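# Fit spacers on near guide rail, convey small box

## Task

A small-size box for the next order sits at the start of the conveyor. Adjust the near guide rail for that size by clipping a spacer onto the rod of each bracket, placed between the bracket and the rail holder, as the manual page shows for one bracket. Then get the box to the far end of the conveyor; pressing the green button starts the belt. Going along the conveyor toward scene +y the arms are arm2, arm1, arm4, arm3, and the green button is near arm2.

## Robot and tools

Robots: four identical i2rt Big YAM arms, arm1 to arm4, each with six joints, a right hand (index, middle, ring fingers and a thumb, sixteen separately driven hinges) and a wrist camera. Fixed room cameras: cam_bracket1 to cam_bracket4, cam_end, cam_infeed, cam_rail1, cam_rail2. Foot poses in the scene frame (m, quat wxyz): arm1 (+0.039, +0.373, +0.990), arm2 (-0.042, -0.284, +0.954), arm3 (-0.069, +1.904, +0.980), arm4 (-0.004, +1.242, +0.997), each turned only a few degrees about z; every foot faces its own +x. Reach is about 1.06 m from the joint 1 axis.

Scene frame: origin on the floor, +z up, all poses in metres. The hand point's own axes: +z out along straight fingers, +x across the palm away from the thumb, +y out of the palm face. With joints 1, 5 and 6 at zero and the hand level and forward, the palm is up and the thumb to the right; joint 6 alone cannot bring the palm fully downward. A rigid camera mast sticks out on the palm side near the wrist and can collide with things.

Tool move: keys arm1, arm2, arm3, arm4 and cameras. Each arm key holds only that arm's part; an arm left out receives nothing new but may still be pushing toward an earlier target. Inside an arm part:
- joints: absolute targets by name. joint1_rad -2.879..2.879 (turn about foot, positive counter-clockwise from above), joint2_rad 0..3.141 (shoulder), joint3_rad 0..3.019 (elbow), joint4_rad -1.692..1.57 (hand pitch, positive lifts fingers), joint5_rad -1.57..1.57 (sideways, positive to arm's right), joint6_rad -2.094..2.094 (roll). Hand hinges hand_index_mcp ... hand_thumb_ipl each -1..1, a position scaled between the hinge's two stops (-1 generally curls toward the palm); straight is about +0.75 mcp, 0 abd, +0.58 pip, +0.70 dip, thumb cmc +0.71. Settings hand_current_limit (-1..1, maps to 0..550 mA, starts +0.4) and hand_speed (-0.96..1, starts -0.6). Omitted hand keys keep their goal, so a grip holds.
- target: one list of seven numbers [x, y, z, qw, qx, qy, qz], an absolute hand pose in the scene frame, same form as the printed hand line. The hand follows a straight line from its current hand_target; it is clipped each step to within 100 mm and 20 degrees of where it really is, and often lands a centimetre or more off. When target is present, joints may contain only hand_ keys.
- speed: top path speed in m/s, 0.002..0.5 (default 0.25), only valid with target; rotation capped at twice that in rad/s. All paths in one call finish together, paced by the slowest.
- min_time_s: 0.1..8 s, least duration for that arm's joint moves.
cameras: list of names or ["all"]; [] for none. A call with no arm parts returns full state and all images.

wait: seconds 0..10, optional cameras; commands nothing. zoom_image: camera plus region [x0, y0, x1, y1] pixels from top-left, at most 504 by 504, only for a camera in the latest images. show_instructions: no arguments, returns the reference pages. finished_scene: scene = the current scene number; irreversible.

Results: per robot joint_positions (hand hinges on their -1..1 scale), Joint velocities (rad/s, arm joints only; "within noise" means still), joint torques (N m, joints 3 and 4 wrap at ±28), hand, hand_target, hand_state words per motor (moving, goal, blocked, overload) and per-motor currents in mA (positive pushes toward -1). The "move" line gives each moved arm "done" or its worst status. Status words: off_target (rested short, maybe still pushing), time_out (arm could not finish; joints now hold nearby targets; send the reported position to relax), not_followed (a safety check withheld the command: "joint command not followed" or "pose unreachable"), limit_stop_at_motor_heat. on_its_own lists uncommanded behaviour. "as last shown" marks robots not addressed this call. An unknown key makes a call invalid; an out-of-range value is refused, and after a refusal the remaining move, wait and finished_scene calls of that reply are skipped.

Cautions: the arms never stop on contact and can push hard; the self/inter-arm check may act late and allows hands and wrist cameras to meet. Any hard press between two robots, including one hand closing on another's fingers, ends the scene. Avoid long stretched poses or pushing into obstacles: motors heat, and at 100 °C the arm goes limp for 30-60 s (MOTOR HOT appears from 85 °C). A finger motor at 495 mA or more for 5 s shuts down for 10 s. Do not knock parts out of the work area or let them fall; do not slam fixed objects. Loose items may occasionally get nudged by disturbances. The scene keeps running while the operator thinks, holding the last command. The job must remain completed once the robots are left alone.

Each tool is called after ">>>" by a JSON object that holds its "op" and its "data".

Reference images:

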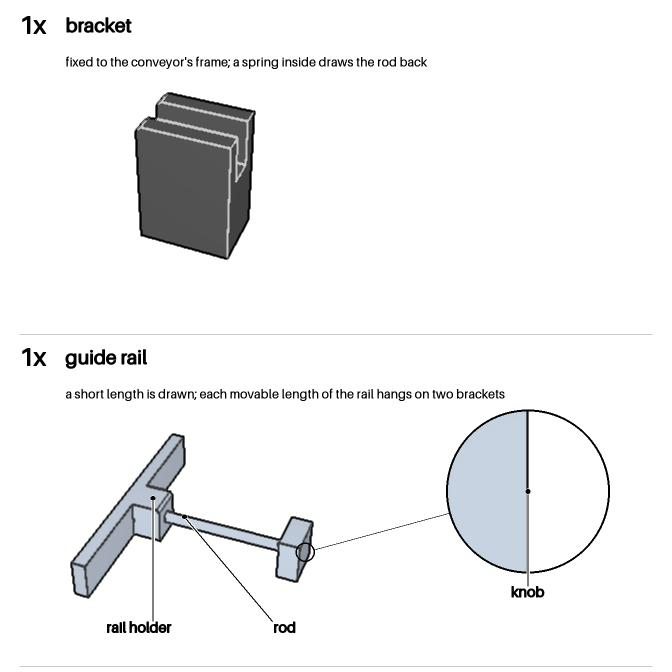

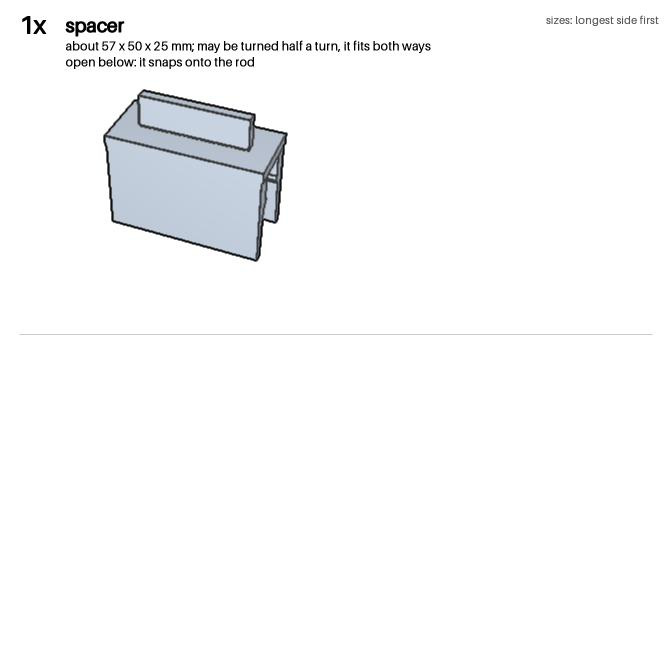

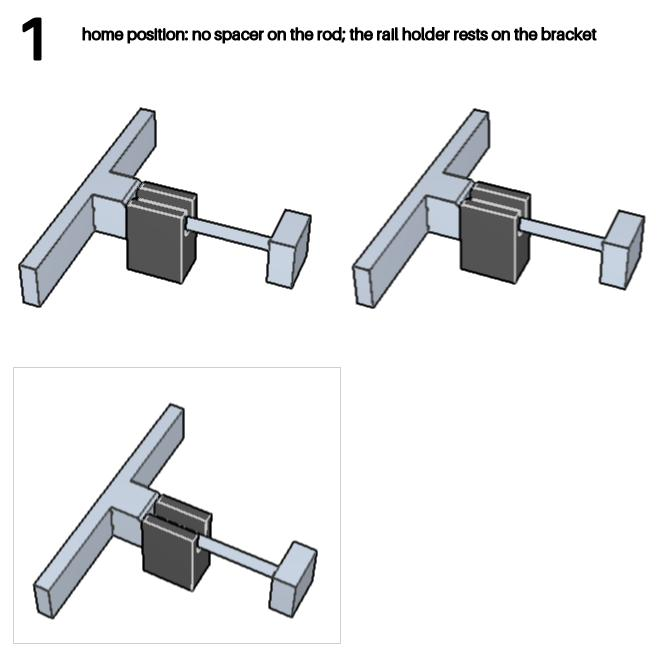

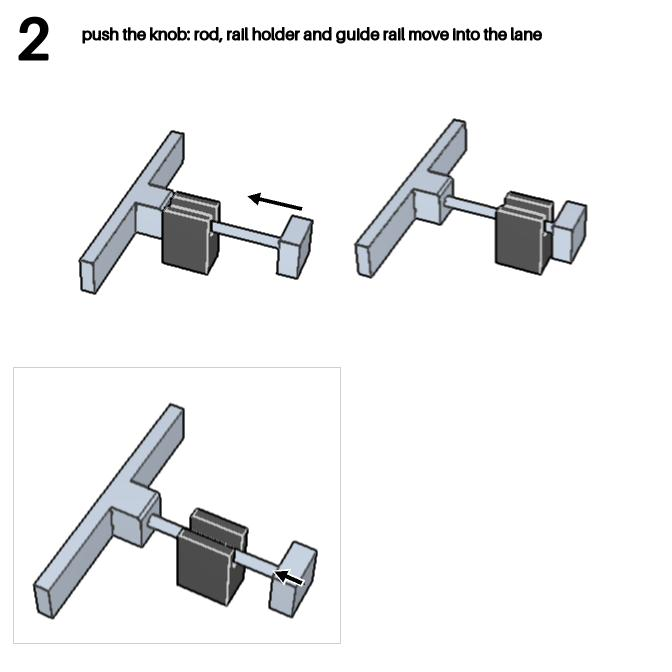

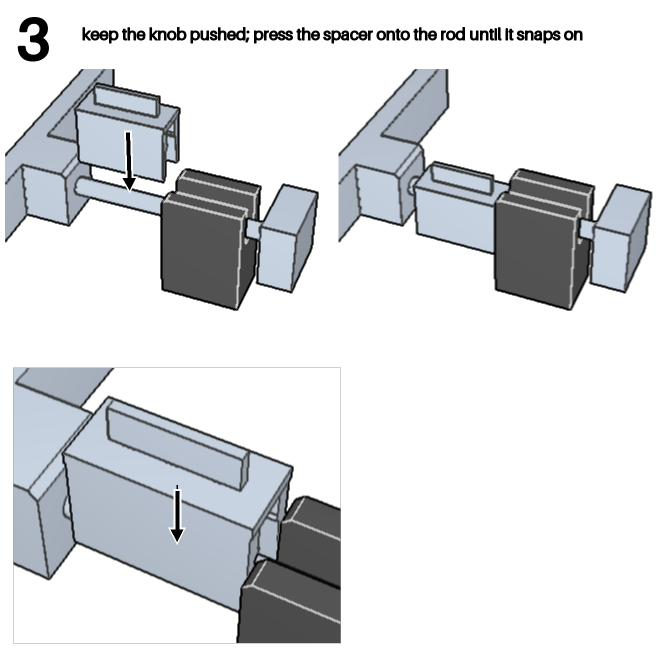

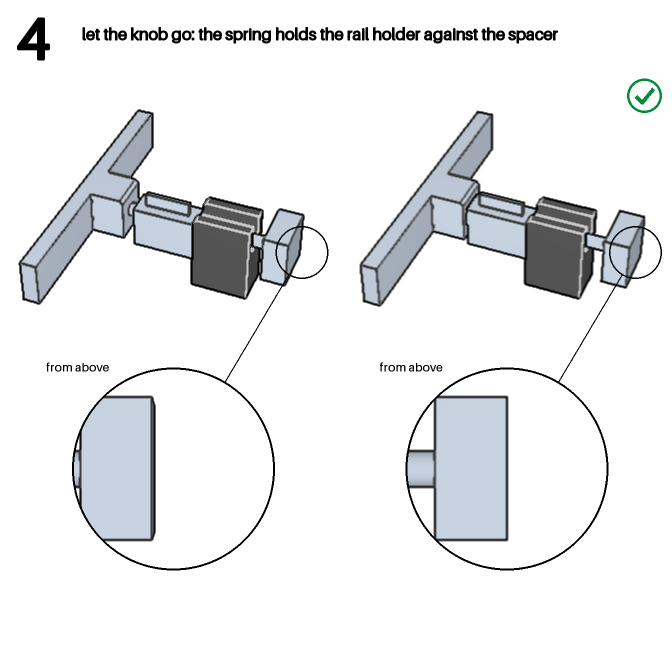

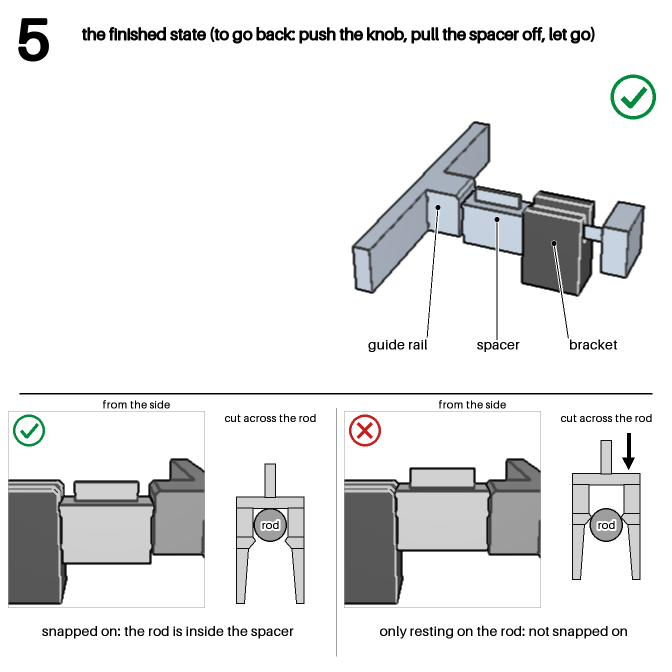

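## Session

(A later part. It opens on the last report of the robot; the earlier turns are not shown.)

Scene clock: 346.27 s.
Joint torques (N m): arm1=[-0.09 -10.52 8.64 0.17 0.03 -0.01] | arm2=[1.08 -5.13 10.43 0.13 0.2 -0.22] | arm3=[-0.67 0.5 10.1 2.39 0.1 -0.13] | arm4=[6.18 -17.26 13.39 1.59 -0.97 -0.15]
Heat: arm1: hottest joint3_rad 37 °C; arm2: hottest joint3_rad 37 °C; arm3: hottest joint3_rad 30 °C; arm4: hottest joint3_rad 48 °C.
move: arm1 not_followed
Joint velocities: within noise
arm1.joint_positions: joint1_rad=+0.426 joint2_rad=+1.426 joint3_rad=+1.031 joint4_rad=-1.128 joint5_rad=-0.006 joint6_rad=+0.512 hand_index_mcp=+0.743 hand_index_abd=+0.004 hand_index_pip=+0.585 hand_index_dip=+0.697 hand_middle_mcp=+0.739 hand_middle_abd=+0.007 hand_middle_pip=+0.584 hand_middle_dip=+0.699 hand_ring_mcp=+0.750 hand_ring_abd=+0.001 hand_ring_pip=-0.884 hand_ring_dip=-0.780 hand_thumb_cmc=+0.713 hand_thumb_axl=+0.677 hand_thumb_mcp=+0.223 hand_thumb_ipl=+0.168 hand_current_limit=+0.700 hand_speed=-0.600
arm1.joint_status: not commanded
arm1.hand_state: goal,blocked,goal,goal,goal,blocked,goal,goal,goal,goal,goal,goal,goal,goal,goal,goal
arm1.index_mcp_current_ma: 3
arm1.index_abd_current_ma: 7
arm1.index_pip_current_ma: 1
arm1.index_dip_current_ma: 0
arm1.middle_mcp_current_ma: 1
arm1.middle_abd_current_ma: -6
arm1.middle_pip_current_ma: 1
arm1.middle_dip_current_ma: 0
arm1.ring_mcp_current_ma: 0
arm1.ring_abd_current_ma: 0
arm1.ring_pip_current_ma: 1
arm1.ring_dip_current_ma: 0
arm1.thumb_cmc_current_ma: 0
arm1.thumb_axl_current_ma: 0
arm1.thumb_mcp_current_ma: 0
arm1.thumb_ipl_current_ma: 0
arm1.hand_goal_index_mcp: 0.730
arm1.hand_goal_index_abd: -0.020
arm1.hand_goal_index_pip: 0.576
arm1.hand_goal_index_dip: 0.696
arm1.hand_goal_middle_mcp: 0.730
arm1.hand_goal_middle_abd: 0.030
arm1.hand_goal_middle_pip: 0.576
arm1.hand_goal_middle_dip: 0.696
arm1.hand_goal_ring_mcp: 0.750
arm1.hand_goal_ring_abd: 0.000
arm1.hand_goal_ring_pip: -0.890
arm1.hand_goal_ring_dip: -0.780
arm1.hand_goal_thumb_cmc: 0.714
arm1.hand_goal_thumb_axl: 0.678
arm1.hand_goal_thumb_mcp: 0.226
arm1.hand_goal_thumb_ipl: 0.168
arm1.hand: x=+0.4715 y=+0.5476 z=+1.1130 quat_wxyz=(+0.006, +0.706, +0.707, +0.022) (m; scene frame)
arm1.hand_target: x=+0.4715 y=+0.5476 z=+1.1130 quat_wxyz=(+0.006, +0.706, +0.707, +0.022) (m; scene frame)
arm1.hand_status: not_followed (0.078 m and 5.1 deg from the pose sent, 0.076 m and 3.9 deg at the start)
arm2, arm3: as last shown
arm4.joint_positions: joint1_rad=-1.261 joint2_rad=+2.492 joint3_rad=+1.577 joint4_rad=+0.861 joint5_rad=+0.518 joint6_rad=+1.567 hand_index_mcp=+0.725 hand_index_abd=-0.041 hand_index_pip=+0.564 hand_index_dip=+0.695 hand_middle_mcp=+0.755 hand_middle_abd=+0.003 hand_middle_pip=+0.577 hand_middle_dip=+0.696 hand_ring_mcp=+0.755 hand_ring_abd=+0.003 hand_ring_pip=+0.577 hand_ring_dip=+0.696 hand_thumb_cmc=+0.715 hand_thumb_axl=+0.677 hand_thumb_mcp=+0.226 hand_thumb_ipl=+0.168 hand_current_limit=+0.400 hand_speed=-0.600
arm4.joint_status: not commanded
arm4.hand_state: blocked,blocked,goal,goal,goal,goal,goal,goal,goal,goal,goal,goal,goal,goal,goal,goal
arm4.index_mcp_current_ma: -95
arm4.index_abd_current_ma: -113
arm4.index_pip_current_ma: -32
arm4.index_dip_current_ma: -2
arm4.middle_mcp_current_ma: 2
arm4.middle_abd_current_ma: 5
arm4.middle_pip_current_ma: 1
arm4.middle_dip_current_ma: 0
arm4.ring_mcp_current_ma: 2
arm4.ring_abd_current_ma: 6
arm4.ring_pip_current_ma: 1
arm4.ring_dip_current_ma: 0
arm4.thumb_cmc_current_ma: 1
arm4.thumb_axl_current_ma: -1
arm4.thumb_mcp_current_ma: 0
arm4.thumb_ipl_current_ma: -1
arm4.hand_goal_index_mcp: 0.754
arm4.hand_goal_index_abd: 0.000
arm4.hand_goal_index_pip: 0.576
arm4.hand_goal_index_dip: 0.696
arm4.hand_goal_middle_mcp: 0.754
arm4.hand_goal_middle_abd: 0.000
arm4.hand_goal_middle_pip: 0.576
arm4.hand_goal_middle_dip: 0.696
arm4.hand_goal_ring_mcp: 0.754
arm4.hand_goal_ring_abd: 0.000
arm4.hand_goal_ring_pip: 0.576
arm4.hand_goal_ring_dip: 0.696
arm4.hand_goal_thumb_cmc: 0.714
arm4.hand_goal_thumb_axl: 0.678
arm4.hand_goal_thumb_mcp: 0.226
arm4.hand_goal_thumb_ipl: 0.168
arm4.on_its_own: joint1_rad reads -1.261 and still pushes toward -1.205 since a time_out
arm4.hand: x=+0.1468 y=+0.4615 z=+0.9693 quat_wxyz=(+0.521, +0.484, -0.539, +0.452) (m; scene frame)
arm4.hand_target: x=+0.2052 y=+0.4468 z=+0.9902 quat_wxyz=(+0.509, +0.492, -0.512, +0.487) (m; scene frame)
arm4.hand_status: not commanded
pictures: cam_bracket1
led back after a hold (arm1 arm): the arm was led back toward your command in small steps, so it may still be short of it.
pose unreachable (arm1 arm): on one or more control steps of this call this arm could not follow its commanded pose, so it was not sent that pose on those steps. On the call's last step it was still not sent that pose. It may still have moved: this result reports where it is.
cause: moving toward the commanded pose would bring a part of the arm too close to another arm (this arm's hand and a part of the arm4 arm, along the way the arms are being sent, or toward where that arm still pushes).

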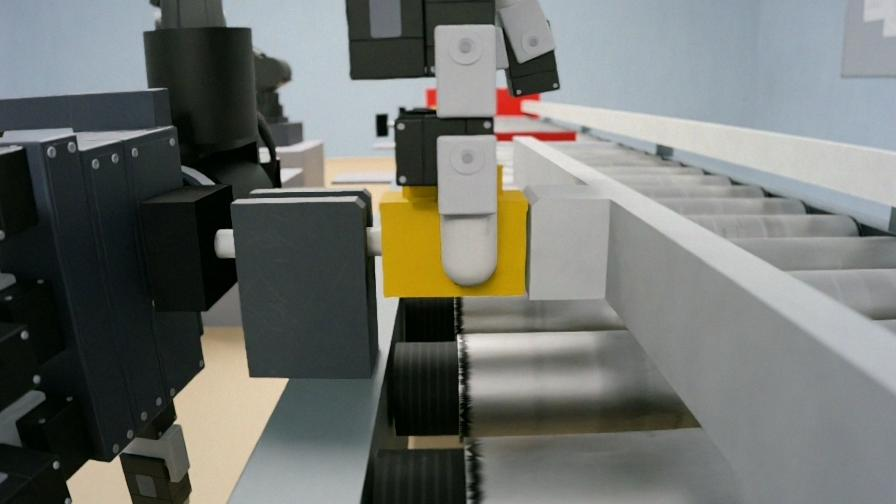

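>>> {"op": "move", "data": {"arm4": {"joints":{"joint1_rad":-1.235},"min_time_s":1.0}, "cameras": ["cam_bracket1"]}}

>>> {"op": "zoom_image", "data": {"camera": "cam_bracket1", "region": [300, 120, 600, 340]}}

Scene clock: 347.73 s.
Joint torques (N m): arm1=[0.21 -10.7 8.57 0.27 0.03 -0.01] | arm2=[0.44 -4.31 10.5 0.16 0.21 -0.16] | arm3=[-0.62 0.56 10.1 2.39 0.11 -0.13] | arm4=[4.07 -17.38 13.41 1.62 -0.79 -0.15]
Heat: arm1: hottest joint3_rad 37 °C; arm2: hottest joint3_rad 37 °C; arm3: hottest joint3_rad 30 °C; arm4: hottest joint3_rad 48 °C.
move: arm4 done
Joint velocities: within noise
arm1, arm2, arm3: as last shown
arm4.joint_positions: joint1_rad=-1.263 joint2_rad=+2.492 joint3_rad=+1.577 joint4_rad=+0.861 joint5_rad=+0.514 joint6_rad=+1.567 hand_index_mcp=+0.725 hand_index_abd=-0.041 hand_index_pip=+0.564 hand_index_dip=+0.695 hand_middle_mcp=+0.755 hand_middle_abd=+0.003 hand_middle_pip=+0.577 hand_middle_dip=+0.696 hand_ring_mcp=+0.755 hand_ring_abd=+0.003 hand_ring_pip=+0.577 hand_ring_dip=+0.696 hand_thumb_cmc=+0.715 hand_thumb_axl=+0.677 hand_thumb_mcp=+0.226 hand_thumb_ipl=+0.168 hand_current_limit=+0.400 hand_speed=-0.600
arm4.joint_status: all done
arm4.hand_state: blocked,blocked,goal,goal,goal,goal,goal,goal,goal,goal,goal,goal,goal,goal,goal,goal
arm4.index_mcp_current_ma: -95
arm4.index_abd_current_ma: -115
arm4.index_pip_current_ma: -32
arm4.index_dip_current_ma: -2
arm4.middle_mcp_current_ma: 2
arm4.middle_abd_current_ma: 5
arm4.middle_pip_current_ma: 1
arm4.middle_dip_current_ma: 0
arm4.ring_mcp_current_ma: 2
arm4.ring_abd_current_ma: 6
arm4.ring_pip_current_ma: 1
arm4.ring_dip_current_ma: 0
arm4.thumb_cmc_current_ma: 1
arm4.thumb_axl_current_ma: -1
arm4.thumb_mcp_current_ma: 0
arm4.thumb_ipl_current_ma: -1
arm4.hand_goal_index_mcp: 0.754
arm4.hand_goal_index_abd: 0.000
arm4.hand_goal_index_pip: 0.576
arm4.hand_goal_index_dip: 0.696
arm4.hand_goal_middle_mcp: 0.754
arm4.hand_goal_middle_abd: 0.000
arm4.hand_goal_middle_pip: 0.576
arm4.hand_goal_middle_dip: 0.696
arm4.hand_goal_ring_mcp: 0.754
arm4.hand_goal_ring_abd: 0.000
arm4.hand_goal_ring_pip: 0.576
arm4.hand_goal_ring_dip: 0.696
arm4.hand_goal_thumb_cmc: 0.714
arm4.hand_goal_thumb_axl: 0.678
arm4.hand_goal_thumb_mcp: 0.226
arm4.hand_goal_thumb_ipl: 0.168
arm4.hand: x=+0.1460 y=+0.4608 z=+0.9692 quat_wxyz=(+0.521, +0.484, -0.538, +0.452) (m; scene frame)
arm4.hand_target: x=+0.1814 y=+0.4409 z=+0.9899 quat_wxyz=(+0.516, +0.485, -0.519, +0.479) (m; scene frame)
arm4.hand_status: not commanded
pictures: cam_bracket1

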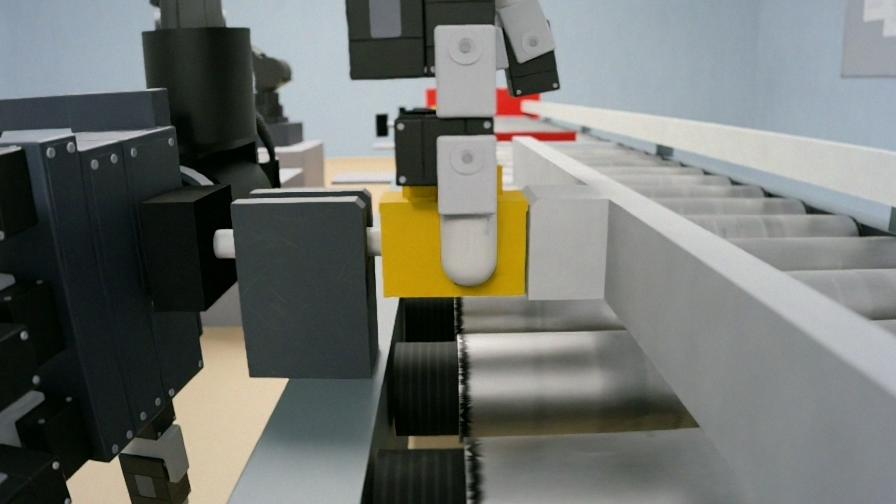

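Scaled by 1.680 from the camera's 896x504 image, which has a finer 1280x720 frame.

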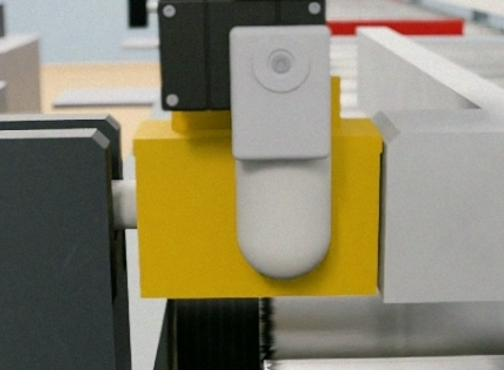

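>>> {"op": "move", "data": {"arm1": {"target":[0.467,0.549,1.065,-0.010,0.7060,0.7080,-0.016],"speed":0.08}, "cameras": ["cam_bracket1"]}}

>>> {"op": "zoom_image", "data": {"camera": "cam_bracket1", "region": [300, 120, 600, 340]}}

Scene clock: 348.97 s.
Joint torques (N m): arm1=[0.09 -4.07 6.24 1.2 -0.41 0.03] | arm2=[0.26 -5.48 10.33 0.16 0.21 -0.24] | arm3=[-0.67 0.5 10.1 2.39 0.11 -0.12] | arm4=[4.01 -17.32 13.44 1.62 -0.79 -0.15]
Heat: arm1: hottest joint3_rad 37 °C; arm2: hottest joint3_rad 37 °C; arm3: hottest joint3_rad 30 °C; arm4: hottest joint3_rad 48 °C.
move: arm1 off_target
Joint velocities: within noise
arm1.joint_positions: joint1_rad=+0.426 joint2_rad=+1.433 joint3_rad=+1.031 joint4_rad=-1.128 joint5_rad=-0.007 joint6_rad=+0.512 hand_index_mcp=+0.749 hand_index_abd=+0.004 hand_index_pip=+0.585 hand_index_dip=+0.699 hand_middle_mcp=+0.742 hand_middle_abd=+0.007 hand_middle_pip=+0.585 hand_middle_dip=+0.700 hand_ring_mcp=+0.750 hand_ring_abd=+0.001 hand_ring_pip=-0.884 hand_ring_dip=-0.780 hand_thumb_cmc=+0.713 hand_thumb_axl=+0.677 hand_thumb_mcp=+0.223 hand_thumb_ipl=+0.168 hand_current_limit=+0.700 hand_speed=-0.600
arm1.joint_status: not commanded
arm1.hand_state: goal,blocked,goal,goal,goal,blocked,goal,goal,goal,goal,goal,goal,goal,goal,goal,goal
arm1.index_mcp_current_ma: 6
arm1.index_abd_current_ma: 7
arm1.index_pip_current_ma: 1
arm1.index_dip_current_ma: 0
arm1.middle_mcp_current_ma: 3
arm1.middle_abd_current_ma: -6
arm1.middle_pip_current_ma: 1
arm1.middle_dip_current_ma: 0
arm1.ring_mcp_current_ma: 0
arm1.ring_abd_current_ma: 0
arm1.ring_pip_current_ma: 1
arm1.ring_dip_current_ma: 0
arm1.thumb_cmc_current_ma: 0
arm1.thumb_axl_current_ma: 0
arm1.thumb_mcp_current_ma: 0
arm1.thumb_ipl_current_ma: 0
arm1.hand_goal_index_mcp: 0.730
arm1.hand_goal_index_abd: -0.020
arm1.hand_goal_index_pip: 0.576
arm1.hand_goal_index_dip: 0.696
arm1.hand_goal_middle_mcp: 0.730
arm1.hand_goal_middle_abd: 0.030
arm1.hand_goal_middle_pip: 0.576
arm1.hand_goal_middle_dip: 0.696
arm1.hand_goal_ring_mcp: 0.750
arm1.hand_goal_ring_abd: 0.000
arm1.hand_goal_ring_pip: -0.890
arm1.hand_goal_ring_dip: -0.780
arm1.hand_goal_thumb_cmc: 0.714
arm1.hand_goal_thumb_axl: 0.678
arm1.hand_goal_thumb_mcp: 0.226
arm1.hand_goal_thumb_ipl: 0.168
arm1.hand: x=+0.4713 y=+0.5477 z=+1.1096 quat_wxyz=(+0.005, +0.706, +0.707, +0.019) (m; scene frame)
arm1.hand_target: x=+0.4637 y=+0.5473 z=+1.0675 quat_wxyz=(-0.010, +0.706, +0.708, -0.016) (m; scene frame)
arm1.hand_status: off_target (0.045 m and 4.3 deg from the pose sent, 0.048 m and 4.8 deg at the start)
arm2, arm3, arm4: as last shown
arm4.joint_positions: joint1_rad=-1.263 joint2_rad=+2.492 joint3_rad=+1.577 joint4_rad=+0.861 joint5_rad=+0.514 joint6_rad=+1.567 hand_index_mcp=+0.725 hand_index_abd=-0.042 hand_index_pip=+0.564 hand_index_dip=+0.695 hand_middle_mcp=+0.755 hand_middle_abd=+0.003 hand_middle_pip=+0.577 hand_middle_dip=+0.696 hand_ring_mcp=+0.755 hand_ring_abd=+0.003 hand_ring_pip=+0.577 hand_ring_dip=+0.696 hand_thumb_cmc=+0.715 hand_thumb_axl=+0.677 hand_thumb_mcp=+0.226 hand_thumb_ipl=+0.168 hand_current_limit=+0.400 hand_speed=-0.600
arm4.index_abd_current_ma: -118
arm4.hand_target: x=+0.1814 y=+0.4409 z=+0.9899 quat_wxyz=(+0.516, +0.484, -0.520, +0.479) (m; scene frame)
pictures: cam_bracket1

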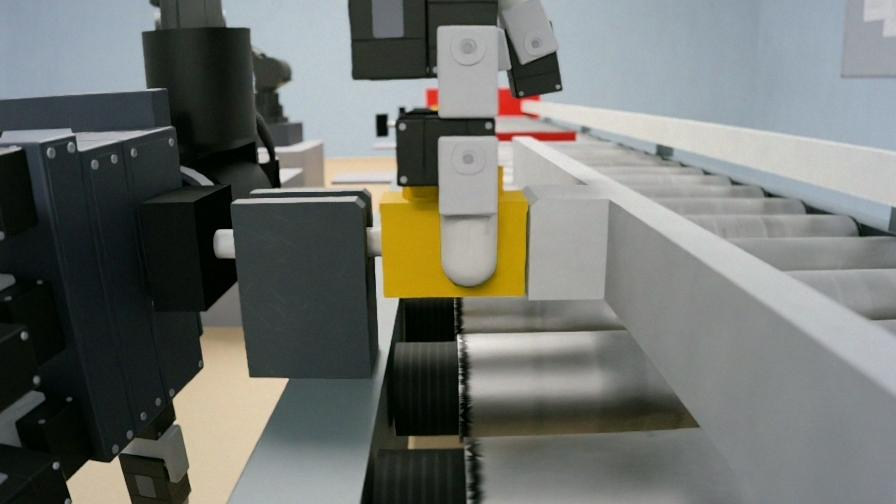

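Scaled by 1.680 from the camera's 896x504 image, which has a finer 1280x720 frame.

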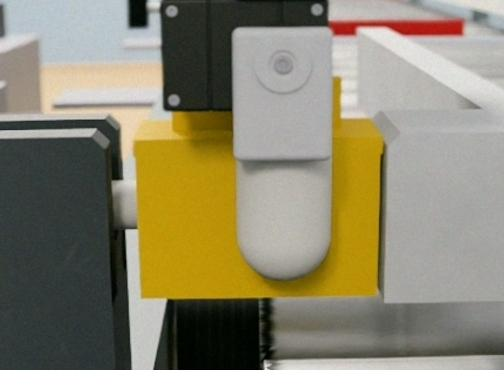

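>>> {"op": "move", "data": {"arm1": {"target":[0.462,0.5475,1.055,-0.012,0.705,0.709,-0.02],"speed":0.05}, "cameras": ["cam_bracket1"]}}

>>> {"op": "zoom_image", "data": {"camera": "cam_bracket1", "region": [300, 120, 600, 340]}}

Scene clock: 350.50 s.
Joint torques (N m): arm1=[0.44 -4.54 4.16 1.76 -0.47 -0.01] | arm2=[1.14 -5.07 10.54 0.39 0.18 -0.2] | arm3=[-0.62 0.5 10.1 2.4 0.1 -0.12] | arm4=[3.9 -17.32 13.41 1.57 -0.79 -0.15]
Heat: arm1: hottest joint3_rad 37 °C; arm2: hottest joint3_rad 37 °C; arm3: hottest joint3_rad 30 °C; arm4: hottest joint3_rad 48 °C.
move: arm1 off_target
Joint velocities: within noise
arm1.joint_positions: joint1_rad=+0.426 joint2_rad=+1.433 joint3_rad=+1.031 joint4_rad=-1.127 joint5_rad=-0.007 joint6_rad=+0.512 hand_index_mcp=+0.750 hand_index_abd=+0.004 hand_index_pip=+0.585 hand_index_dip=+0.698 hand_middle_mcp=+0.743 hand_middle_abd=+0.007 hand_middle_pip=+0.585 hand_middle_dip=+0.700 hand_ring_mcp=+0.750 hand_ring_abd=+0.001 hand_ring_pip=-0.884 hand_ring_dip=-0.780 hand_thumb_cmc=+0.713 hand_thumb_axl=+0.677 hand_thumb_mcp=+0.223 hand_thumb_ipl=+0.168 hand_current_limit=+0.700 hand_speed=-0.600
arm1.joint_status: not commanded
arm1.hand_state: blocked,blocked,goal,goal,goal,blocked,goal,goal,goal,goal,goal,goal,goal,goal,goal,goal
arm1.index_mcp_current_ma: 7
arm1.index_abd_current_ma: 7
arm1.index_pip_current_ma: 1
arm1.index_dip_current_ma: 0
arm1.middle_mcp_current_ma: 3
arm1.middle_abd_current_ma: -6
arm1.middle_pip_current_ma: 1
arm1.middle_dip_current_ma: 0
arm1.ring_mcp_current_ma: 0
arm1.ring_abd_current_ma: 0
arm1.ring_pip_current_ma: 1
arm1.ring_dip_current_ma: 0
arm1.thumb_cmc_current_ma: 0
arm1.thumb_axl_current_ma: 0
arm1.thumb_mcp_current_ma: 0
arm1.thumb_ipl_current_ma: 0
arm1.hand_goal_index_mcp: 0.730
arm1.hand_goal_index_abd: -0.020
arm1.hand_goal_index_pip: 0.576
arm1.hand_goal_index_dip: 0.696
arm1.hand_goal_middle_mcp: 0.730
arm1.hand_goal_middle_abd: 0.030
arm1.hand_goal_middle_pip: 0.576
arm1.hand_goal_middle_dip: 0.696
arm1.hand_goal_ring_mcp: 0.750
arm1.hand_goal_ring_abd: 0.000
arm1.hand_goal_ring_pip: -0.890
arm1.hand_goal_ring_dip: -0.780
arm1.hand_goal_thumb_cmc: 0.714
arm1.hand_goal_thumb_axl: 0.678
arm1.hand_goal_thumb_mcp: 0.226
arm1.hand_goal_thumb_ipl: 0.168
arm1.hand: x=+0.4715 y=+0.5478 z=+1.1096 quat_wxyz=(+0.005, +0.706, +0.707, +0.019) (m; scene frame)
arm1.hand_target: x=+0.4577 y=+0.5451 z=+1.0590 quat_wxyz=(-0.012, +0.705, +0.709, -0.020) (m; scene frame)
arm1.hand_status: off_target (0.055 m and 4.9 deg from the pose sent, 0.055 m and 4.9 deg at the start)
arm2, arm3, arm4: as last shown
pictures: cam_bracket1

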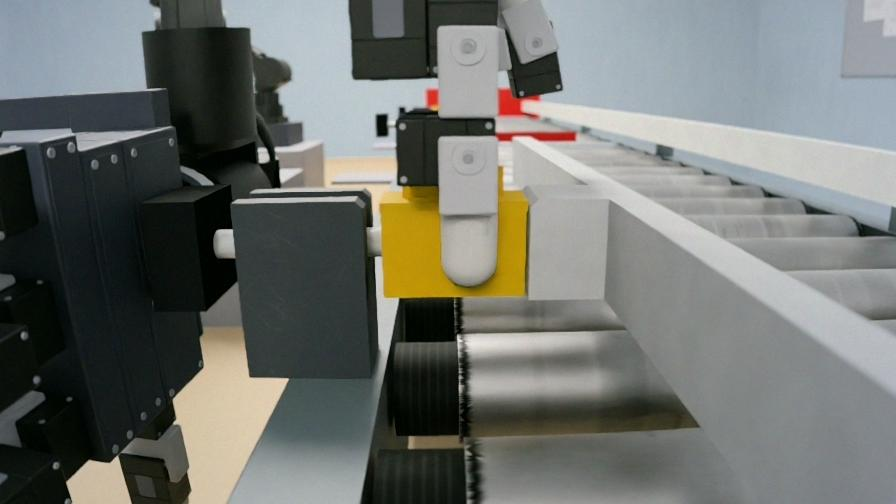

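Scaled by 1.680 from the camera's 896x504 image, which has a finer 1280x720 frame.

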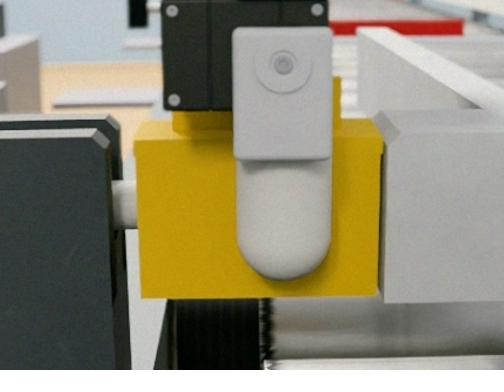

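>>> {"op": "move", "data": {"arm1": {"target":[0.453,0.5475,1.045,-0.012,0.705,0.709,-0.02],"speed":0.05}, "cameras": ["cam_bracket1"]}}

>>> {"op": "zoom_image", "data": {"camera": "cam_bracket1", "region": [300, 120, 600, 340]}}

Scene clock: 354.40 s.
Joint torques (N m): arm1=[1.14 -3.96 4.23 1.18 -0.58 0.06] | arm2=[0.62 -5.83 10.36 0.16 0.2 -0.21] | arm3=[-0.67 0.5 10.1 2.4 0.1 -0.12] | arm4=[3.96 -17.32 13.42 1.62 -0.71 -0.15]
Heat: arm1: hottest joint3_rad 37 °C; arm2: hottest joint3_rad 37 °C; arm3: hottest joint3_rad 30 °C; arm4: hottest joint3_rad 48 °C.
move: arm1 off_target
Joint velocities: within noise
arm1.joint_positions: joint1_rad=+0.429 joint2_rad=+1.425 joint3_rad=+0.996 joint4_rad=-1.079 joint5_rad=-0.005 joint6_rad=+0.517 hand_index_mcp=+0.747 hand_index_abd=+0.004 hand_index_pip=+0.592 hand_index_dip=+0.709 hand_middle_mcp=+0.738 hand_middle_abd=+0.008 hand_middle_pip=+0.587 hand_middle_dip=+0.705 hand_ring_mcp=+0.752 hand_ring_abd=+0.001 hand_ring_pip=-0.885 hand_ring_dip=-0.780 hand_thumb_cmc=+0.714 hand_thumb_axl=+0.677 hand_thumb_mcp=+0.221 hand_thumb_ipl=+0.167 hand_current_limit=+0.700 hand_speed=-0.600
arm1.joint_status: not commanded
arm1.hand_state: goal,blocked,goal,goal,goal,blocked,goal,goal,goal,goal,goal,goal,goal,goal,goal,goal
arm1.index_mcp_current_ma: 5
arm1.index_abd_current_ma: 7
arm1.index_pip_current_ma: 4
arm1.index_dip_current_ma: 3
arm1.middle_mcp_current_ma: 1
arm1.middle_abd_current_ma: -6
arm1.middle_pip_current_ma: 2
arm1.middle_dip_current_ma: 1
arm1.ring_mcp_current_ma: 0
arm1.ring_abd_current_ma: 0
arm1.ring_pip_current_ma: 0
arm1.ring_dip_current_ma: 0
arm1.thumb_cmc_current_ma: 0
arm1.thumb_axl_current_ma: 0
arm1.thumb_mcp_current_ma: -1
arm1.thumb_ipl_current_ma: 0
arm1.hand_goal_index_mcp: 0.730
arm1.hand_goal_index_abd: -0.020
arm1.hand_goal_index_pip: 0.576
arm1.hand_goal_index_dip: 0.696
arm1.hand_goal_middle_mcp: 0.730
arm1.hand_goal_middle_abd: 0.030
arm1.hand_goal_middle_pip: 0.576
arm1.hand_goal_middle_dip: 0.696
arm1.hand_goal_ring_mcp: 0.750
arm1.hand_goal_ring_abd: 0.000
arm1.hand_goal_ring_pip: -0.890
arm1.hand_goal_ring_dip: -0.780
arm1.hand_goal_thumb_cmc: 0.714
arm1.hand_goal_thumb_axl: 0.678
arm1.hand_goal_thumb_mcp: 0.226
arm1.hand_goal_thumb_ipl: 0.168
arm1.hand: x=+0.4690 y=+0.5471 z=+1.1018 quat_wxyz=(+0.009, +0.707, +0.706, +0.028) (m; scene frame)
arm1.hand_target: x=+0.4489 y=+0.5447 z=+1.0496 quat_wxyz=(-0.012, +0.705, +0.709, -0.020) (m; scene frame)
arm1.hand_status: off_target (0.059 m and 6.1 deg from the pose sent, 0.067 m and 4.9 deg at the start)
arm2: as last shown
arm3.joint_positions: joint1_rad=+0.019 joint2_rad=+0.621 joint3_rad=+1.445 joint4_rad=-1.172 joint5_rad=+0.010 joint6_rad=+1.142 hand_index_mcp=+0.755 hand_index_abd=+0.001 hand_index_pip=+0.577 hand_index_dip=+0.696 hand_middle_mcp=+0.755 hand_middle_abd=+0.001 hand_middle_pip=+0.577 hand_middle_dip=+0.696 hand_ring_mcp=+0.755 hand_ring_abd=+0.001 hand_ring_pip=+0.577 hand_ring_dip=+0.696 hand_thumb_cmc=+0.715 hand_thumb_axl=+0.677 hand_thumb_mcp=+0.226 hand_thumb_ipl=+0.168 hand_current_limit=+0.400 hand_speed=-0.600
arm3.joint_status: not commanded
arm3.hand_state: goal,goal,goal,goal,goal,goal,goal,goal,goal,goal,goal,goal,goal,goal,goal,goal
arm3.index_mcp_current_ma: 1
arm3.index_abd_current_ma: 1
arm3.index_pip_current_ma: 1
arm3.index_dip_current_ma: 0
arm3.middle_mcp_current_ma: 1
arm3.middle_abd_current_ma: 1
arm3.middle_pip_current_ma: 1
arm3.middle_dip_current_ma: 0
arm3.ring_mcp_current_ma: 1
arm3.ring_abd_current_ma: 1
arm3.ring_pip_current_ma: 1
arm3.ring_dip_current_ma: 0
arm3.thumb_cmc_current_ma: 1
arm3.thumb_axl_current_ma: -1
arm3.thumb_mcp_current_ma: 0
arm3.thumb_ipl_current_ma: 0
arm3.hand_goal_index_mcp: 0.754
arm3.hand_goal_index_abd: 0.000
arm3.hand_goal_index_pip: 0.576
arm3.hand_goal_index_dip: 0.696
arm3.hand_goal_middle_mcp: 0.754
arm3.hand_goal_middle_abd: 0.000
arm3.hand_goal_middle_pip: 0.576
arm3.hand_goal_middle_dip: 0.696
arm3.hand_goal_ring_mcp: 0.754
arm3.hand_goal_ring_abd: 0.000
arm3.hand_goal_ring_pip: 0.576
arm3.hand_goal_ring_dip: 0.696
arm3.hand_goal_thumb_cmc: 0.714
arm3.hand_goal_thumb_axl: 0.678
arm3.hand_goal_thumb_mcp: 0.226
arm3.hand_goal_thumb_ipl: 0.168
arm3.hand: x=+0.1747 y=+1.8084 z=+1.5973 quat_wxyz=(+0.136, +0.802, +0.159, +0.560) (m; scene frame)
arm3.hand_target: x=+0.1704 y=+1.8085 z=+1.6097 quat_wxyz=(+0.138, +0.794, +0.157, +0.571) (m; scene frame)
arm3.hand_status: not commanded
arm4.joint_positions: joint1_rad=-1.264 joint2_rad=+2.492 joint3_rad=+1.577 joint4_rad=+0.861 joint5_rad=+0.512 joint6_rad=+1.567 hand_index_mcp=+0.728 hand_index_abd=-0.046 hand_index_pip=+0.563 hand_index_dip=+0.694 hand_middle_mcp=+0.755 hand_middle_abd=+0.003 hand_middle_pip=+0.577 hand_middle_dip=+0.696 hand_ring_mcp=+0.755 hand_ring_abd=+0.003 hand_ring_pip=+0.577 hand_ring_dip=+0.696 hand_thumb_cmc=+0.715 hand_thumb_axl=+0.677 hand_thumb_mcp=+0.226 hand_thumb_ipl=+0.168 hand_current_limit=+0.400 hand_speed=-0.600
arm4.joint_status: not commanded
arm4.hand_state: blocked,blocked,goal,goal,goal,goal,goal,goal,goal,goal,goal,goal,goal,goal,goal,goal
arm4.index_mcp_current_ma: -84
arm4.index_abd_current_ma: -130
arm4.index_pip_current_ma: -35
arm4.index_dip_current_ma: -3
arm4.middle_mcp_current_ma: 2
arm4.middle_abd_current_ma: 5
arm4.middle_pip_current_ma: 1
arm4.middle_dip_current_ma: 0
arm4.ring_mcp_current_ma: 2
arm4.ring_abd_current_ma: 6
arm4.ring_pip_current_ma: 1
arm4.ring_dip_current_ma: 0
arm4.thumb_cmc_current_ma: 1
arm4.thumb_axl_current_ma: -1
arm4.thumb_mcp_current_ma: 0
arm4.thumb_ipl_current_ma: -1
arm4.hand_goal_index_mcp: 0.754
arm4.hand_goal_index_abd: 0.000
arm4.hand_goal_index_pip: 0.576
arm4.hand_goal_index_dip: 0.696
arm4.hand_goal_middle_mcp: 0.754
arm4.hand_goal_middle_abd: 0.000
arm4.hand_goal_middle_pip: 0.576
arm4.hand_goal_middle_dip: 0.696
arm4.hand_goal_ring_mcp: 0.754
arm4.hand_goal_ring_abd: 0.000
arm4.hand_goal_ring_pip: 0.576
arm4.hand_goal_ring_dip: 0.696
arm4.hand_goal_thumb_cmc: 0.714
arm4.hand_goal_thumb_axl: 0.678
arm4.hand_goal_thumb_mcp: 0.226
arm4.hand_goal_thumb_ipl: 0.168
arm4.hand: x=+0.1457 y=+0.4604 z=+0.9692 quat_wxyz=(+0.520, +0.485, -0.538, +0.452) (m; scene frame)
arm4.hand_target: x=+0.1813 y=+0.4409 z=+0.9899 quat_wxyz=(+0.516, +0.485, -0.519, +0.479) (m; scene frame)
arm4.hand_status: not commanded
pictures: cam_bracket1
led back after a hold (arm1 arm): the arm was led back toward your command in small steps, so it may still be short of it.
pose unreachable (arm1 arm): on one or more control steps of this call this arm could not follow its commanded pose, so it was not sent that pose on those steps. It may still have moved: this result reports where it is.
cause: moving toward the commanded pose would bring a part of the arm too close to another arm (this arm's hand and a part of the arm4 arm, along the way the arms are being sent, or toward where that arm still pushes).

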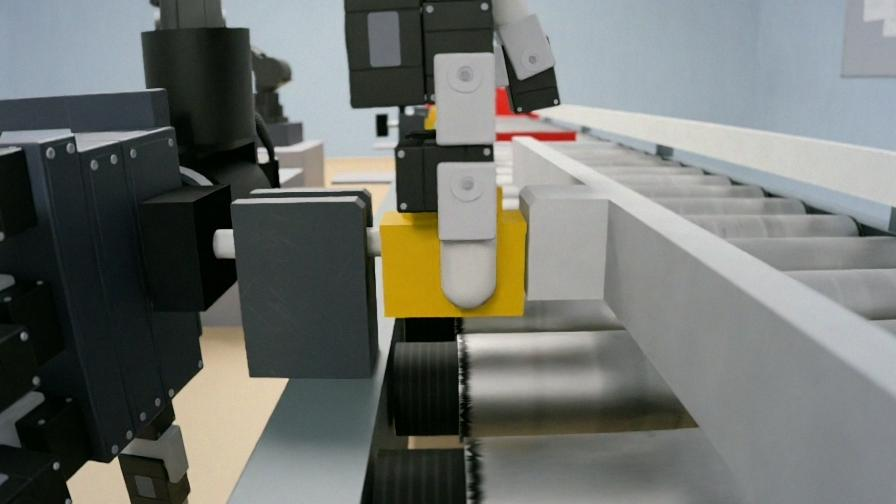

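Scaled by 1.680 from the camera's 896x504 image, which has a finer 1280x720 frame.

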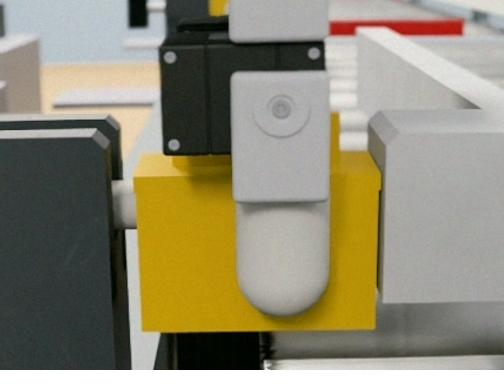

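>>> {"op": "move", "data": {"arm1": {"target":[0.466,0.547,1.098,0.0,0.7071,0.7071,0.01],"speed":0.06}}}

>>> {"op": "move", "data": {"arm1": {"joints":{"hand_index_abd":0.15,"hand_middle_abd":-0.15}}, "cameras": ["cam_bracket1"]}}

>>> {"op": "zoom_image", "data": {"camera": "cam_bracket1", "region": [300, 120, 600, 340]}}

Scene clock: 355.87 s.
Joint torques (N m): arm1=[-0.15 -8.35 9.98 -0.51 -0.15 -0.01] | arm2=[1.2 -5.66 10.47 0.13 0.22 -0.23] | arm3=[-0.67 0.56 10.1 2.4 0.1 -0.13] | arm4=[4.13 -17.38 13.46 1.58 -0.7 -0.15]
Heat: arm1: hottest joint3_rad 36 °C; arm2: hottest joint3_rad 37 °C; arm3: hottest joint3_rad 30 °C; arm4: hottest joint3_rad 48 °C.
move: arm1 done
Joint velocities: within noise
arm1.joint_positions: joint1_rad=+0.429 joint2_rad=+1.420 joint3_rad=+0.998 joint4_rad=-1.099 joint5_rad=-0.007 joint6_rad=+0.517 hand_index_mcp=+0.726 hand_index_abd=+0.003 hand_index_pip=+0.580 hand_index_dip=+0.708 hand_middle_mcp=+0.719 hand_middle_abd=+0.006 hand_middle_pip=+0.574 hand_middle_dip=+0.702 hand_ring_mcp=+0.752 hand_ring_abd=+0.001 hand_ring_pip=-0.885 hand_ring_dip=-0.780 hand_thumb_cmc=+0.714 hand_thumb_axl=+0.677 hand_thumb_mcp=+0.221 hand_thumb_ipl=+0.167 hand_current_limit=+0.700 hand_speed=-0.600
arm1.joint_status: not commanded
arm1.hand_state: goal,blocked,goal,goal,goal,blocked,goal,goal,goal,goal,goal,goal,goal,goal,goal,goal
arm1.index_mcp_current_ma: 0
arm1.index_abd_current_ma: 6
arm1.index_pip_current_ma: 0
arm1.index_dip_current_ma: 2
arm1.middle_mcp_current_ma: -2
arm1.middle_abd_current_ma: -7
arm1.middle_pip_current_ma: 0
arm1.middle_dip_current_ma: 1
arm1.ring_mcp_current_ma: 0
arm1.ring_abd_current_ma: 0
arm1.ring_pip_current_ma: 0
arm1.ring_dip_current_ma: 0
arm1.thumb_cmc_current_ma: 0
arm1.thumb_axl_current_ma: 0
arm1.thumb_mcp_current_ma: -1
arm1.thumb_ipl_current_ma: 0
arm1.hand_goal_index_mcp: 0.730
arm1.hand_goal_index_abd: -0.020
arm1.hand_goal_index_pip: 0.576
arm1.hand_goal_index_dip: 0.696
arm1.hand_goal_middle_mcp: 0.730
arm1.hand_goal_middle_abd: 0.030
arm1.hand_goal_middle_pip: 0.576
arm1.hand_goal_middle_dip: 0.696
arm1.hand_goal_ring_mcp: 0.750
arm1.hand_goal_ring_abd: 0.000
arm1.hand_goal_ring_pip: -0.890
arm1.hand_goal_ring_dip: -0.780
arm1.hand_goal_thumb_cmc: 0.714
arm1.hand_goal_thumb_axl: 0.678
arm1.hand_goal_thumb_mcp: 0.226
arm1.hand_goal_thumb_ipl: 0.168
arm1.hand: x=+0.4654 y=+0.5456 z=+1.1031 quat_wxyz=(+0.006, +0.707, +0.707, +0.023) (m; scene frame)
arm1.hand_target: x=+0.4660 y=+0.5470 z=+1.0982 quat_wxyz=(+0.000, +0.707, +0.707, +0.010) (m; scene frame)
arm1.hand_status: done (0.005 m and 1.6 deg from the pose sent, 0.005 m and 2.4 deg at the start)
arm2.joint_positions: joint1_rad=+0.567 joint2_rad=+1.331 joint3_rad=+1.608 joint4_rad=-1.700 joint5_rad=+0.024 joint6_rad=+0.514 hand_index_mcp=+0.754 hand_index_abd=+0.146 hand_index_pip=+0.578 hand_index_dip=+0.696 hand_middle_mcp=+0.751 hand_middle_abd=-0.146 hand_middle_pip=+0.573 hand_middle_dip=+0.697 hand_ring_mcp=+0.751 hand_ring_abd=+0.001 hand_ring_pip=-0.874 hand_ring_dip=-0.781 hand_thumb_cmc=+0.714 hand_thumb_axl=+0.677 hand_thumb_mcp=+0.220 hand_thumb_ipl=+0.167 hand_current_limit=+0.700 hand_speed=-0.900
arm2.joint_status: not commanded
arm2.hand_state: goal,goal,goal,goal,goal,goal,goal,goal,goal,goal,goal,goal,goal,goal,goal,goal
arm2.index_mcp_current_ma: 0
arm2.index_abd_current_ma: -1
arm2.index_pip_current_ma: 0
arm2.index_dip_current_ma: 0
arm2.middle_mcp_current_ma: 0
arm2.middle_abd_current_ma: 0
arm2.middle_pip_current_ma: 0
arm2.middle_dip_current_ma: 0
arm2.ring_mcp_current_ma: 0
arm2.ring_abd_current_ma: 0
arm2.ring_pip_current_ma: 1
arm2.ring_dip_current_ma: 0
arm2.thumb_cmc_current_ma: 0
arm2.thumb_axl_current_ma: 0
arm2.thumb_mcp_current_ma: -2
arm2.thumb_ipl_current_ma: 0
arm2.hand_goal_index_mcp: 0.754
arm2.hand_goal_index_abd: 0.150
arm2.hand_goal_index_pip: 0.576
arm2.hand_goal_index_dip: 0.696
arm2.hand_goal_middle_mcp: 0.754
arm2.hand_goal_middle_abd: -0.150
arm2.hand_goal_middle_pip: 0.576
arm2.hand_goal_middle_dip: 0.696
arm2.hand_goal_ring_mcp: 0.750
arm2.hand_goal_ring_abd: 0.000
arm2.hand_goal_ring_pip: -0.880
arm2.hand_goal_ring_dip: -0.780
arm2.hand_goal_thumb_cmc: 0.714
arm2.hand_goal_thumb_axl: 0.678
arm2.hand_goal_thumb_mcp: 0.226
arm2.hand_goal_thumb_ipl: 0.168
arm2.hand: x=+0.3998 y=-0.1172 z=+1.3341 quat_wxyz=(+0.025, +0.708, +0.703, +0.065) (m; scene frame)
arm2.hand_target: x=+0.4000 y=-0.1201 z=+1.3293 quat_wxyz=(+0.024, +0.706, +0.706, +0.056) (m; scene frame)
arm2.hand_status: not commanded
arm3: as last shown
arm4.joint_positions: joint1_rad=-1.264 joint2_rad=+2.492 joint3_rad=+1.577 joint4_rad=+0.861 joint5_rad=+0.512 joint6_rad=+1.567 hand_index_mcp=+0.730 hand_index_abd=-0.046 hand_index_pip=+0.563 hand_index_dip=+0.694 hand_middle_mcp=+0.755 hand_middle_abd=+0.003 hand_middle_pip=+0.577 hand_middle_dip=+0.696 hand_ring_mcp=+0.755 hand_ring_abd=+0.003 hand_ring_pip=+0.577 hand_ring_dip=+0.696 hand_thumb_cmc=+0.715 hand_thumb_axl=+0.677 hand_thumb_mcp=+0.226 hand_thumb_ipl=+0.168 hand_current_limit=+0.400 hand_speed=-0.600
arm4.joint_status: not commanded
arm4.hand_state: blocked,blocked,goal,goal,goal,goal,goal,goal,goal,goal,goal,goal,goal,goal,goal,goal
arm4.index_mcp_current_ma: -74
arm4.index_abd_current_ma: -130
arm4.index_pip_current_ma: -35
arm4.index_dip_current_ma: -3
arm4.middle_mcp_current_ma: 2
arm4.middle_abd_current_ma: 5
arm4.middle_pip_current_ma: 1
arm4.middle_dip_current_ma: 0
arm4.ring_mcp_current_ma: 2
arm4.ring_abd_current_ma: 6
arm4.ring_pip_current_ma: 1
arm4.ring_dip_current_ma: 0
arm4.thumb_cmc_current_ma: 1
arm4.thumb_axl_current_ma: -1
arm4.thumb_mcp_current_ma: 0
arm4.thumb_ipl_current_ma: -1
arm4.hand_goal_index_mcp: 0.754
arm4.hand_goal_index_abd: 0.000
arm4.hand_goal_index_pip: 0.576
arm4.hand_goal_index_dip: 0.696
arm4.hand_goal_middle_mcp: 0.754
arm4.hand_goal_middle_abd: 0.000
arm4.hand_goal_middle_pip: 0.576
arm4.hand_goal_middle_dip: 0.696
arm4.hand_goal_ring_mcp: 0.754
arm4.hand_goal_ring_abd: 0.000
arm4.hand_goal_ring_pip: 0.576
arm4.hand_goal_ring_dip: 0.696
arm4.hand_goal_thumb_cmc: 0.714
arm4.hand_goal_thumb_axl: 0.678
arm4.hand_goal_thumb_mcp: 0.226
arm4.hand_goal_thumb_ipl: 0.168
arm4.hand: x=+0.1454 y=+0.4604 z=+0.9691 quat_wxyz=(+0.520, +0.485, -0.538, +0.452) (m; scene frame)
arm4.hand_target: x=+0.1812 y=+0.4409 z=+0.9898 quat_wxyz=(+0.516, +0.485, -0.520, +0.479) (m; scene frame)
arm4.hand_status: not commanded
pictures: none
led back after a hold (arm1 arm): the arm was led back toward your command in small steps, so it may still be short of it.
pose unreachable (arm1 arm): on one or more control steps of this call this arm could not follow its commanded pose, so it was not sent that pose on those steps. It may still have moved: this result reports where it is.
cause: moving toward the commanded pose would bring a part of the arm too close to another arm (this arm's hand and a part of the arm4 arm, along the way the arms are being sent, or toward where that arm still pushes).

Scene clock: 356.50 s.
Joint torques (N m): arm1=[0.15 -9.88 9.68 -0.21 -0.02 -0.02] | arm2=[1.49 -6.42 10.51 0.31 0.2 -0.19] | arm3=[-0.62 0.5 10.1 2.39 0.1 -0.12] | arm4=[4.25 -17.32 13.44 1.59 -0.71 -0.16]
Heat: arm1: hottest joint3_rad 36 °C; arm2: hottest joint3_rad 37 °C; arm3: hottest joint3_rad 30 °C; arm4: hottest joint3_rad 48 °C.
move: arm1 done
Joint velocities: within noise
arm1.joint_positions: joint1_rad=+0.429 joint2_rad=+1.433 joint3_rad=+0.999 joint4_rad=-1.109 joint5_rad=-0.010 joint6_rad=+0.517 hand_index_mcp=+0.727 hand_index_abd=+0.146 hand_index_pip=+0.579 hand_index_dip=+0.699 hand_middle_mcp=+0.726 hand_middle_abd=-0.145 hand_middle_pip=+0.574 hand_middle_dip=+0.699 hand_ring_mcp=+0.752 hand_ring_abd=+0.001 hand_ring_pip=-0.885 hand_ring_dip=-0.780 hand_thumb_cmc=+0.714 hand_thumb_axl=+0.677 hand_thumb_mcp=+0.221 hand_thumb_ipl=+0.167 hand_current_limit=+0.700 hand_speed=-0.600
arm1.joint_status: all done
arm1.hand_state: goal,goal,goal,goal,goal,goal,goal,goal,goal,goal,goal,goal,goal,goal,goal,goal
arm1.index_mcp_current_ma: 0
arm1.index_abd_current_ma: 0
arm1.index_pip_current_ma: 0
arm1.index_dip_current_ma: 0
arm1.middle_mcp_current_ma: 0
arm1.middle_abd_current_ma: 0
arm1.middle_pip_current_ma: 0
arm1.middle_dip_current_ma: 0
arm1.ring_mcp_current_ma: 0
arm1.ring_abd_current_ma: 0
arm1.ring_pip_current_ma: 0
arm1.ring_dip_current_ma: 0
arm1.thumb_cmc_current_ma: 0
arm1.thumb_axl_current_ma: 0
arm1.thumb_mcp_current_ma: -1
arm1.thumb_ipl_current_ma: 0
arm1.hand_goal_index_mcp: 0.730
arm1.hand_goal_index_abd: 0.150
arm1.hand_goal_index_pip: 0.576
arm1.hand_goal_index_dip: 0.696
arm1.hand_goal_middle_mcp: 0.730
arm1.hand_goal_middle_abd: -0.150
arm1.hand_goal_middle_pip: 0.576
arm1.hand_goal_middle_dip: 0.696
arm1.hand_goal_ring_mcp: 0.750
arm1.hand_goal_ring_abd: 0.000
arm1.hand_goal_ring_pip: -0.890
arm1.hand_goal_ring_dip: -0.780
arm1.hand_goal_thumb_cmc: 0.714
arm1.hand_goal_thumb_axl: 0.678
arm1.hand_goal_thumb_mcp: 0.226
arm1.hand_goal_thumb_ipl: 0.168
arm1.hand: x=+0.4630 y=+0.5448 z=+1.0971 quat_wxyz=(+0.001, +0.707, +0.707, +0.012) (m; scene frame)
arm1.hand_target: x=+0.4659 y=+0.5471 z=+1.0981 quat_wxyz=(+0.000, +0.707, +0.707, +0.010) (m; scene frame)
arm1.hand_status: not commanded
arm2, arm3, arm4: as last shown
pictures: cam_bracket1

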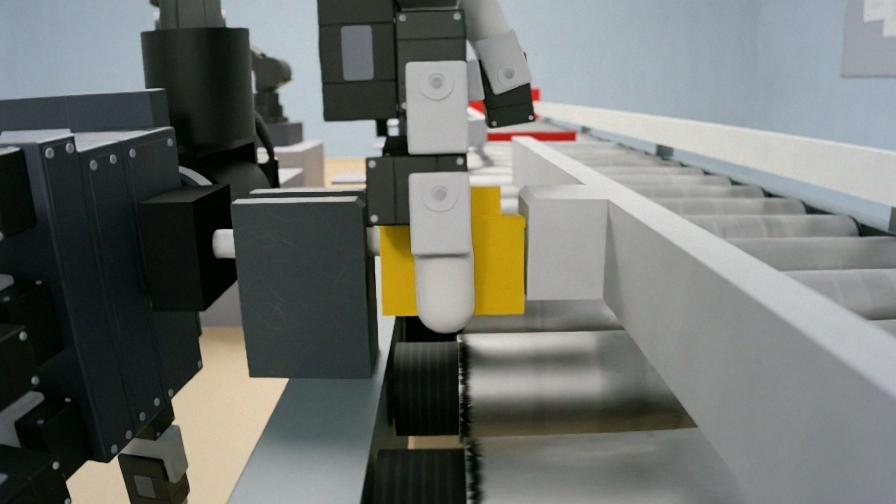

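Scaled by 1.680 from the camera's 896x504 image, which has a finer 1280x720 frame.

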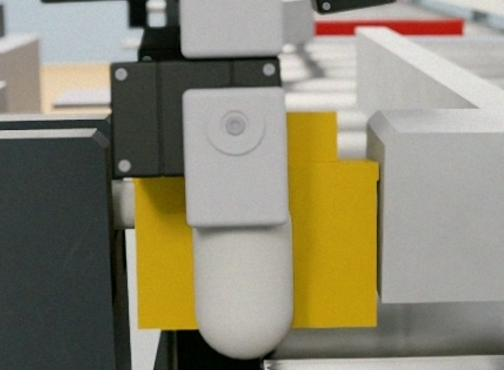

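>>> {"op": "move", "data": {"arm1": {"target":[0.476,0.550,1.27,0,0.7071,0.7071,0.01],"speed":0.15}, "cameras": ["cam_bracket1"]}}

>>> {"op": "zoom_image", "data": {"camera": "cam_bracket1", "region": [300, 120, 600, 340]}}

Scene clock: 358.33 s.
Joint torques (N m): arm1=[-0.67 -10.29 13.44 -0.27 0 -0.11] | arm2=[0.73 -5.48 10.18 0.27 0.18 -0.15] | arm3=[-0.62 0.56 10.1 2.4 0.11 -0.12] | arm4=[4.13 -17.38 13.45 1.61 -0.71 -0.16]
Heat: arm1: hottest joint3_rad 36 °C; arm2: hottest joint3_rad 37 °C; arm3: hottest joint3_rad 31 °C; arm4: hottest joint3_rad 48 °C.
move: arm1 off_target
Joint velocities: within noise
arm1.joint_positions: joint1_rad=+0.429 joint2_rad=+1.375 joint3_rad=+1.363 joint4_rad=-1.571 joint5_rad=-0.011 joint6_rad=+0.517 hand_index_mcp=+0.728 hand_index_abd=+0.147 hand_index_pip=+0.578 hand_index_dip=+0.699 hand_middle_mcp=+0.726 hand_middle_abd=-0.151 hand_middle_pip=+0.573 hand_middle_dip=+0.699 hand_ring_mcp=+0.751 hand_ring_abd=+0.001 hand_ring_pip=-0.885 hand_ring_dip=-0.780 hand_thumb_cmc=+0.714 hand_thumb_axl=+0.677 hand_thumb_mcp=+0.221 hand_thumb_ipl=+0.167 hand_current_limit=+0.700 hand_speed=-0.600
arm1.joint_status: not commanded
arm1.hand_state: goal,goal,goal,goal,goal,goal,goal,goal,goal,goal,goal,goal,goal,goal,goal,goal
arm1.index_mcp_current_ma: 0
arm1.index_abd_current_ma: 0
arm1.index_pip_current_ma: 0
arm1.index_dip_current_ma: 0
arm1.middle_mcp_current_ma: 0
arm1.middle_abd_current_ma: 0
arm1.middle_pip_current_ma: 0
arm1.middle_dip_current_ma: 0
arm1.ring_mcp_current_ma: 0
arm1.ring_abd_current_ma: 0
arm1.ring_pip_current_ma: 0
arm1.ring_dip_current_ma: 0
arm1.thumb_cmc_current_ma: 0
arm1.thumb_axl_current_ma: 0
arm1.thumb_mcp_current_ma: -1
arm1.thumb_ipl_current_ma: 0
arm1.hand_goal_index_mcp: 0.730
arm1.hand_goal_index_abd: 0.150
arm1.hand_goal_index_pip: 0.576
arm1.hand_goal_index_dip: 0.696
arm1.hand_goal_middle_mcp: 0.730
arm1.hand_goal_middle_abd: -0.150
arm1.hand_goal_middle_pip: 0.576
arm1.hand_goal_middle_dip: 0.696
arm1.hand_goal_ring_mcp: 0.750
arm1.hand_goal_ring_abd: 0.000
arm1.hand_goal_ring_pip: -0.890
arm1.hand_goal_ring_dip: -0.780
arm1.hand_goal_thumb_cmc: 0.714
arm1.hand_goal_thumb_axl: 0.678
arm1.hand_goal_thumb_mcp: 0.226
arm1.hand_goal_thumb_ipl: 0.168
arm1.hand: x=+0.4657 y=+0.5476 z=+1.2508 quat_wxyz=(-0.004, +0.708, +0.707, -0.007) (m; scene frame)
arm1.hand_target: x=+0.4754 y=+0.5497 z=+1.2699 quat_wxyz=(+0.000, +0.707, +0.707, +0.010) (m; scene frame)
arm1.hand_status: off_target (0.022 m and 2.0 deg from the pose sent, 0.174 m and 0.3 deg at the start)
arm2, arm3, arm4: as last shown
pictures: cam_bracket1

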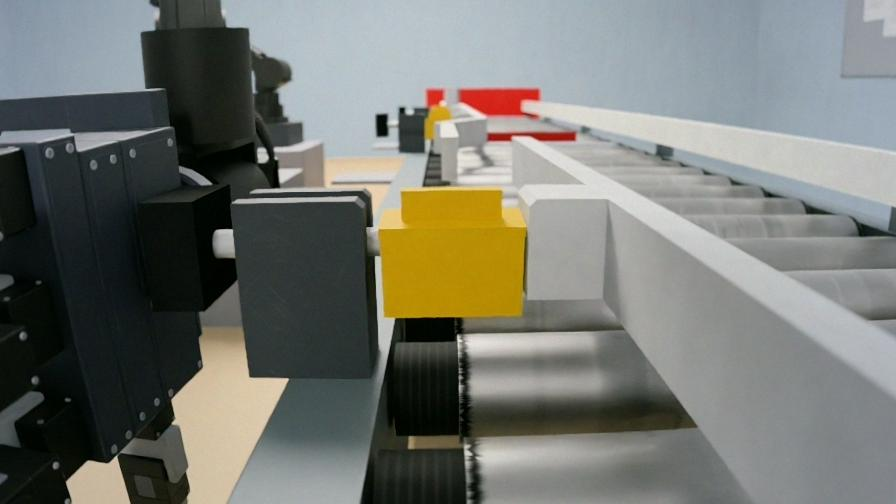

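Scaled by 1.680 from the camera's 896x504 image, which has a finer 1280x720 frame.

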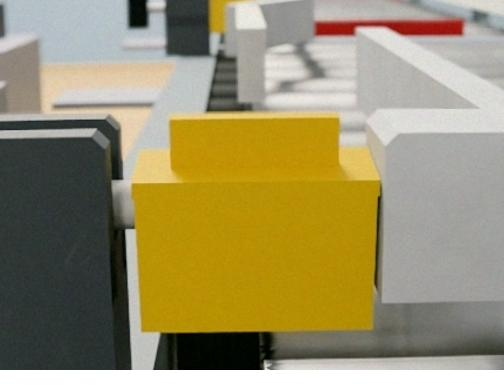

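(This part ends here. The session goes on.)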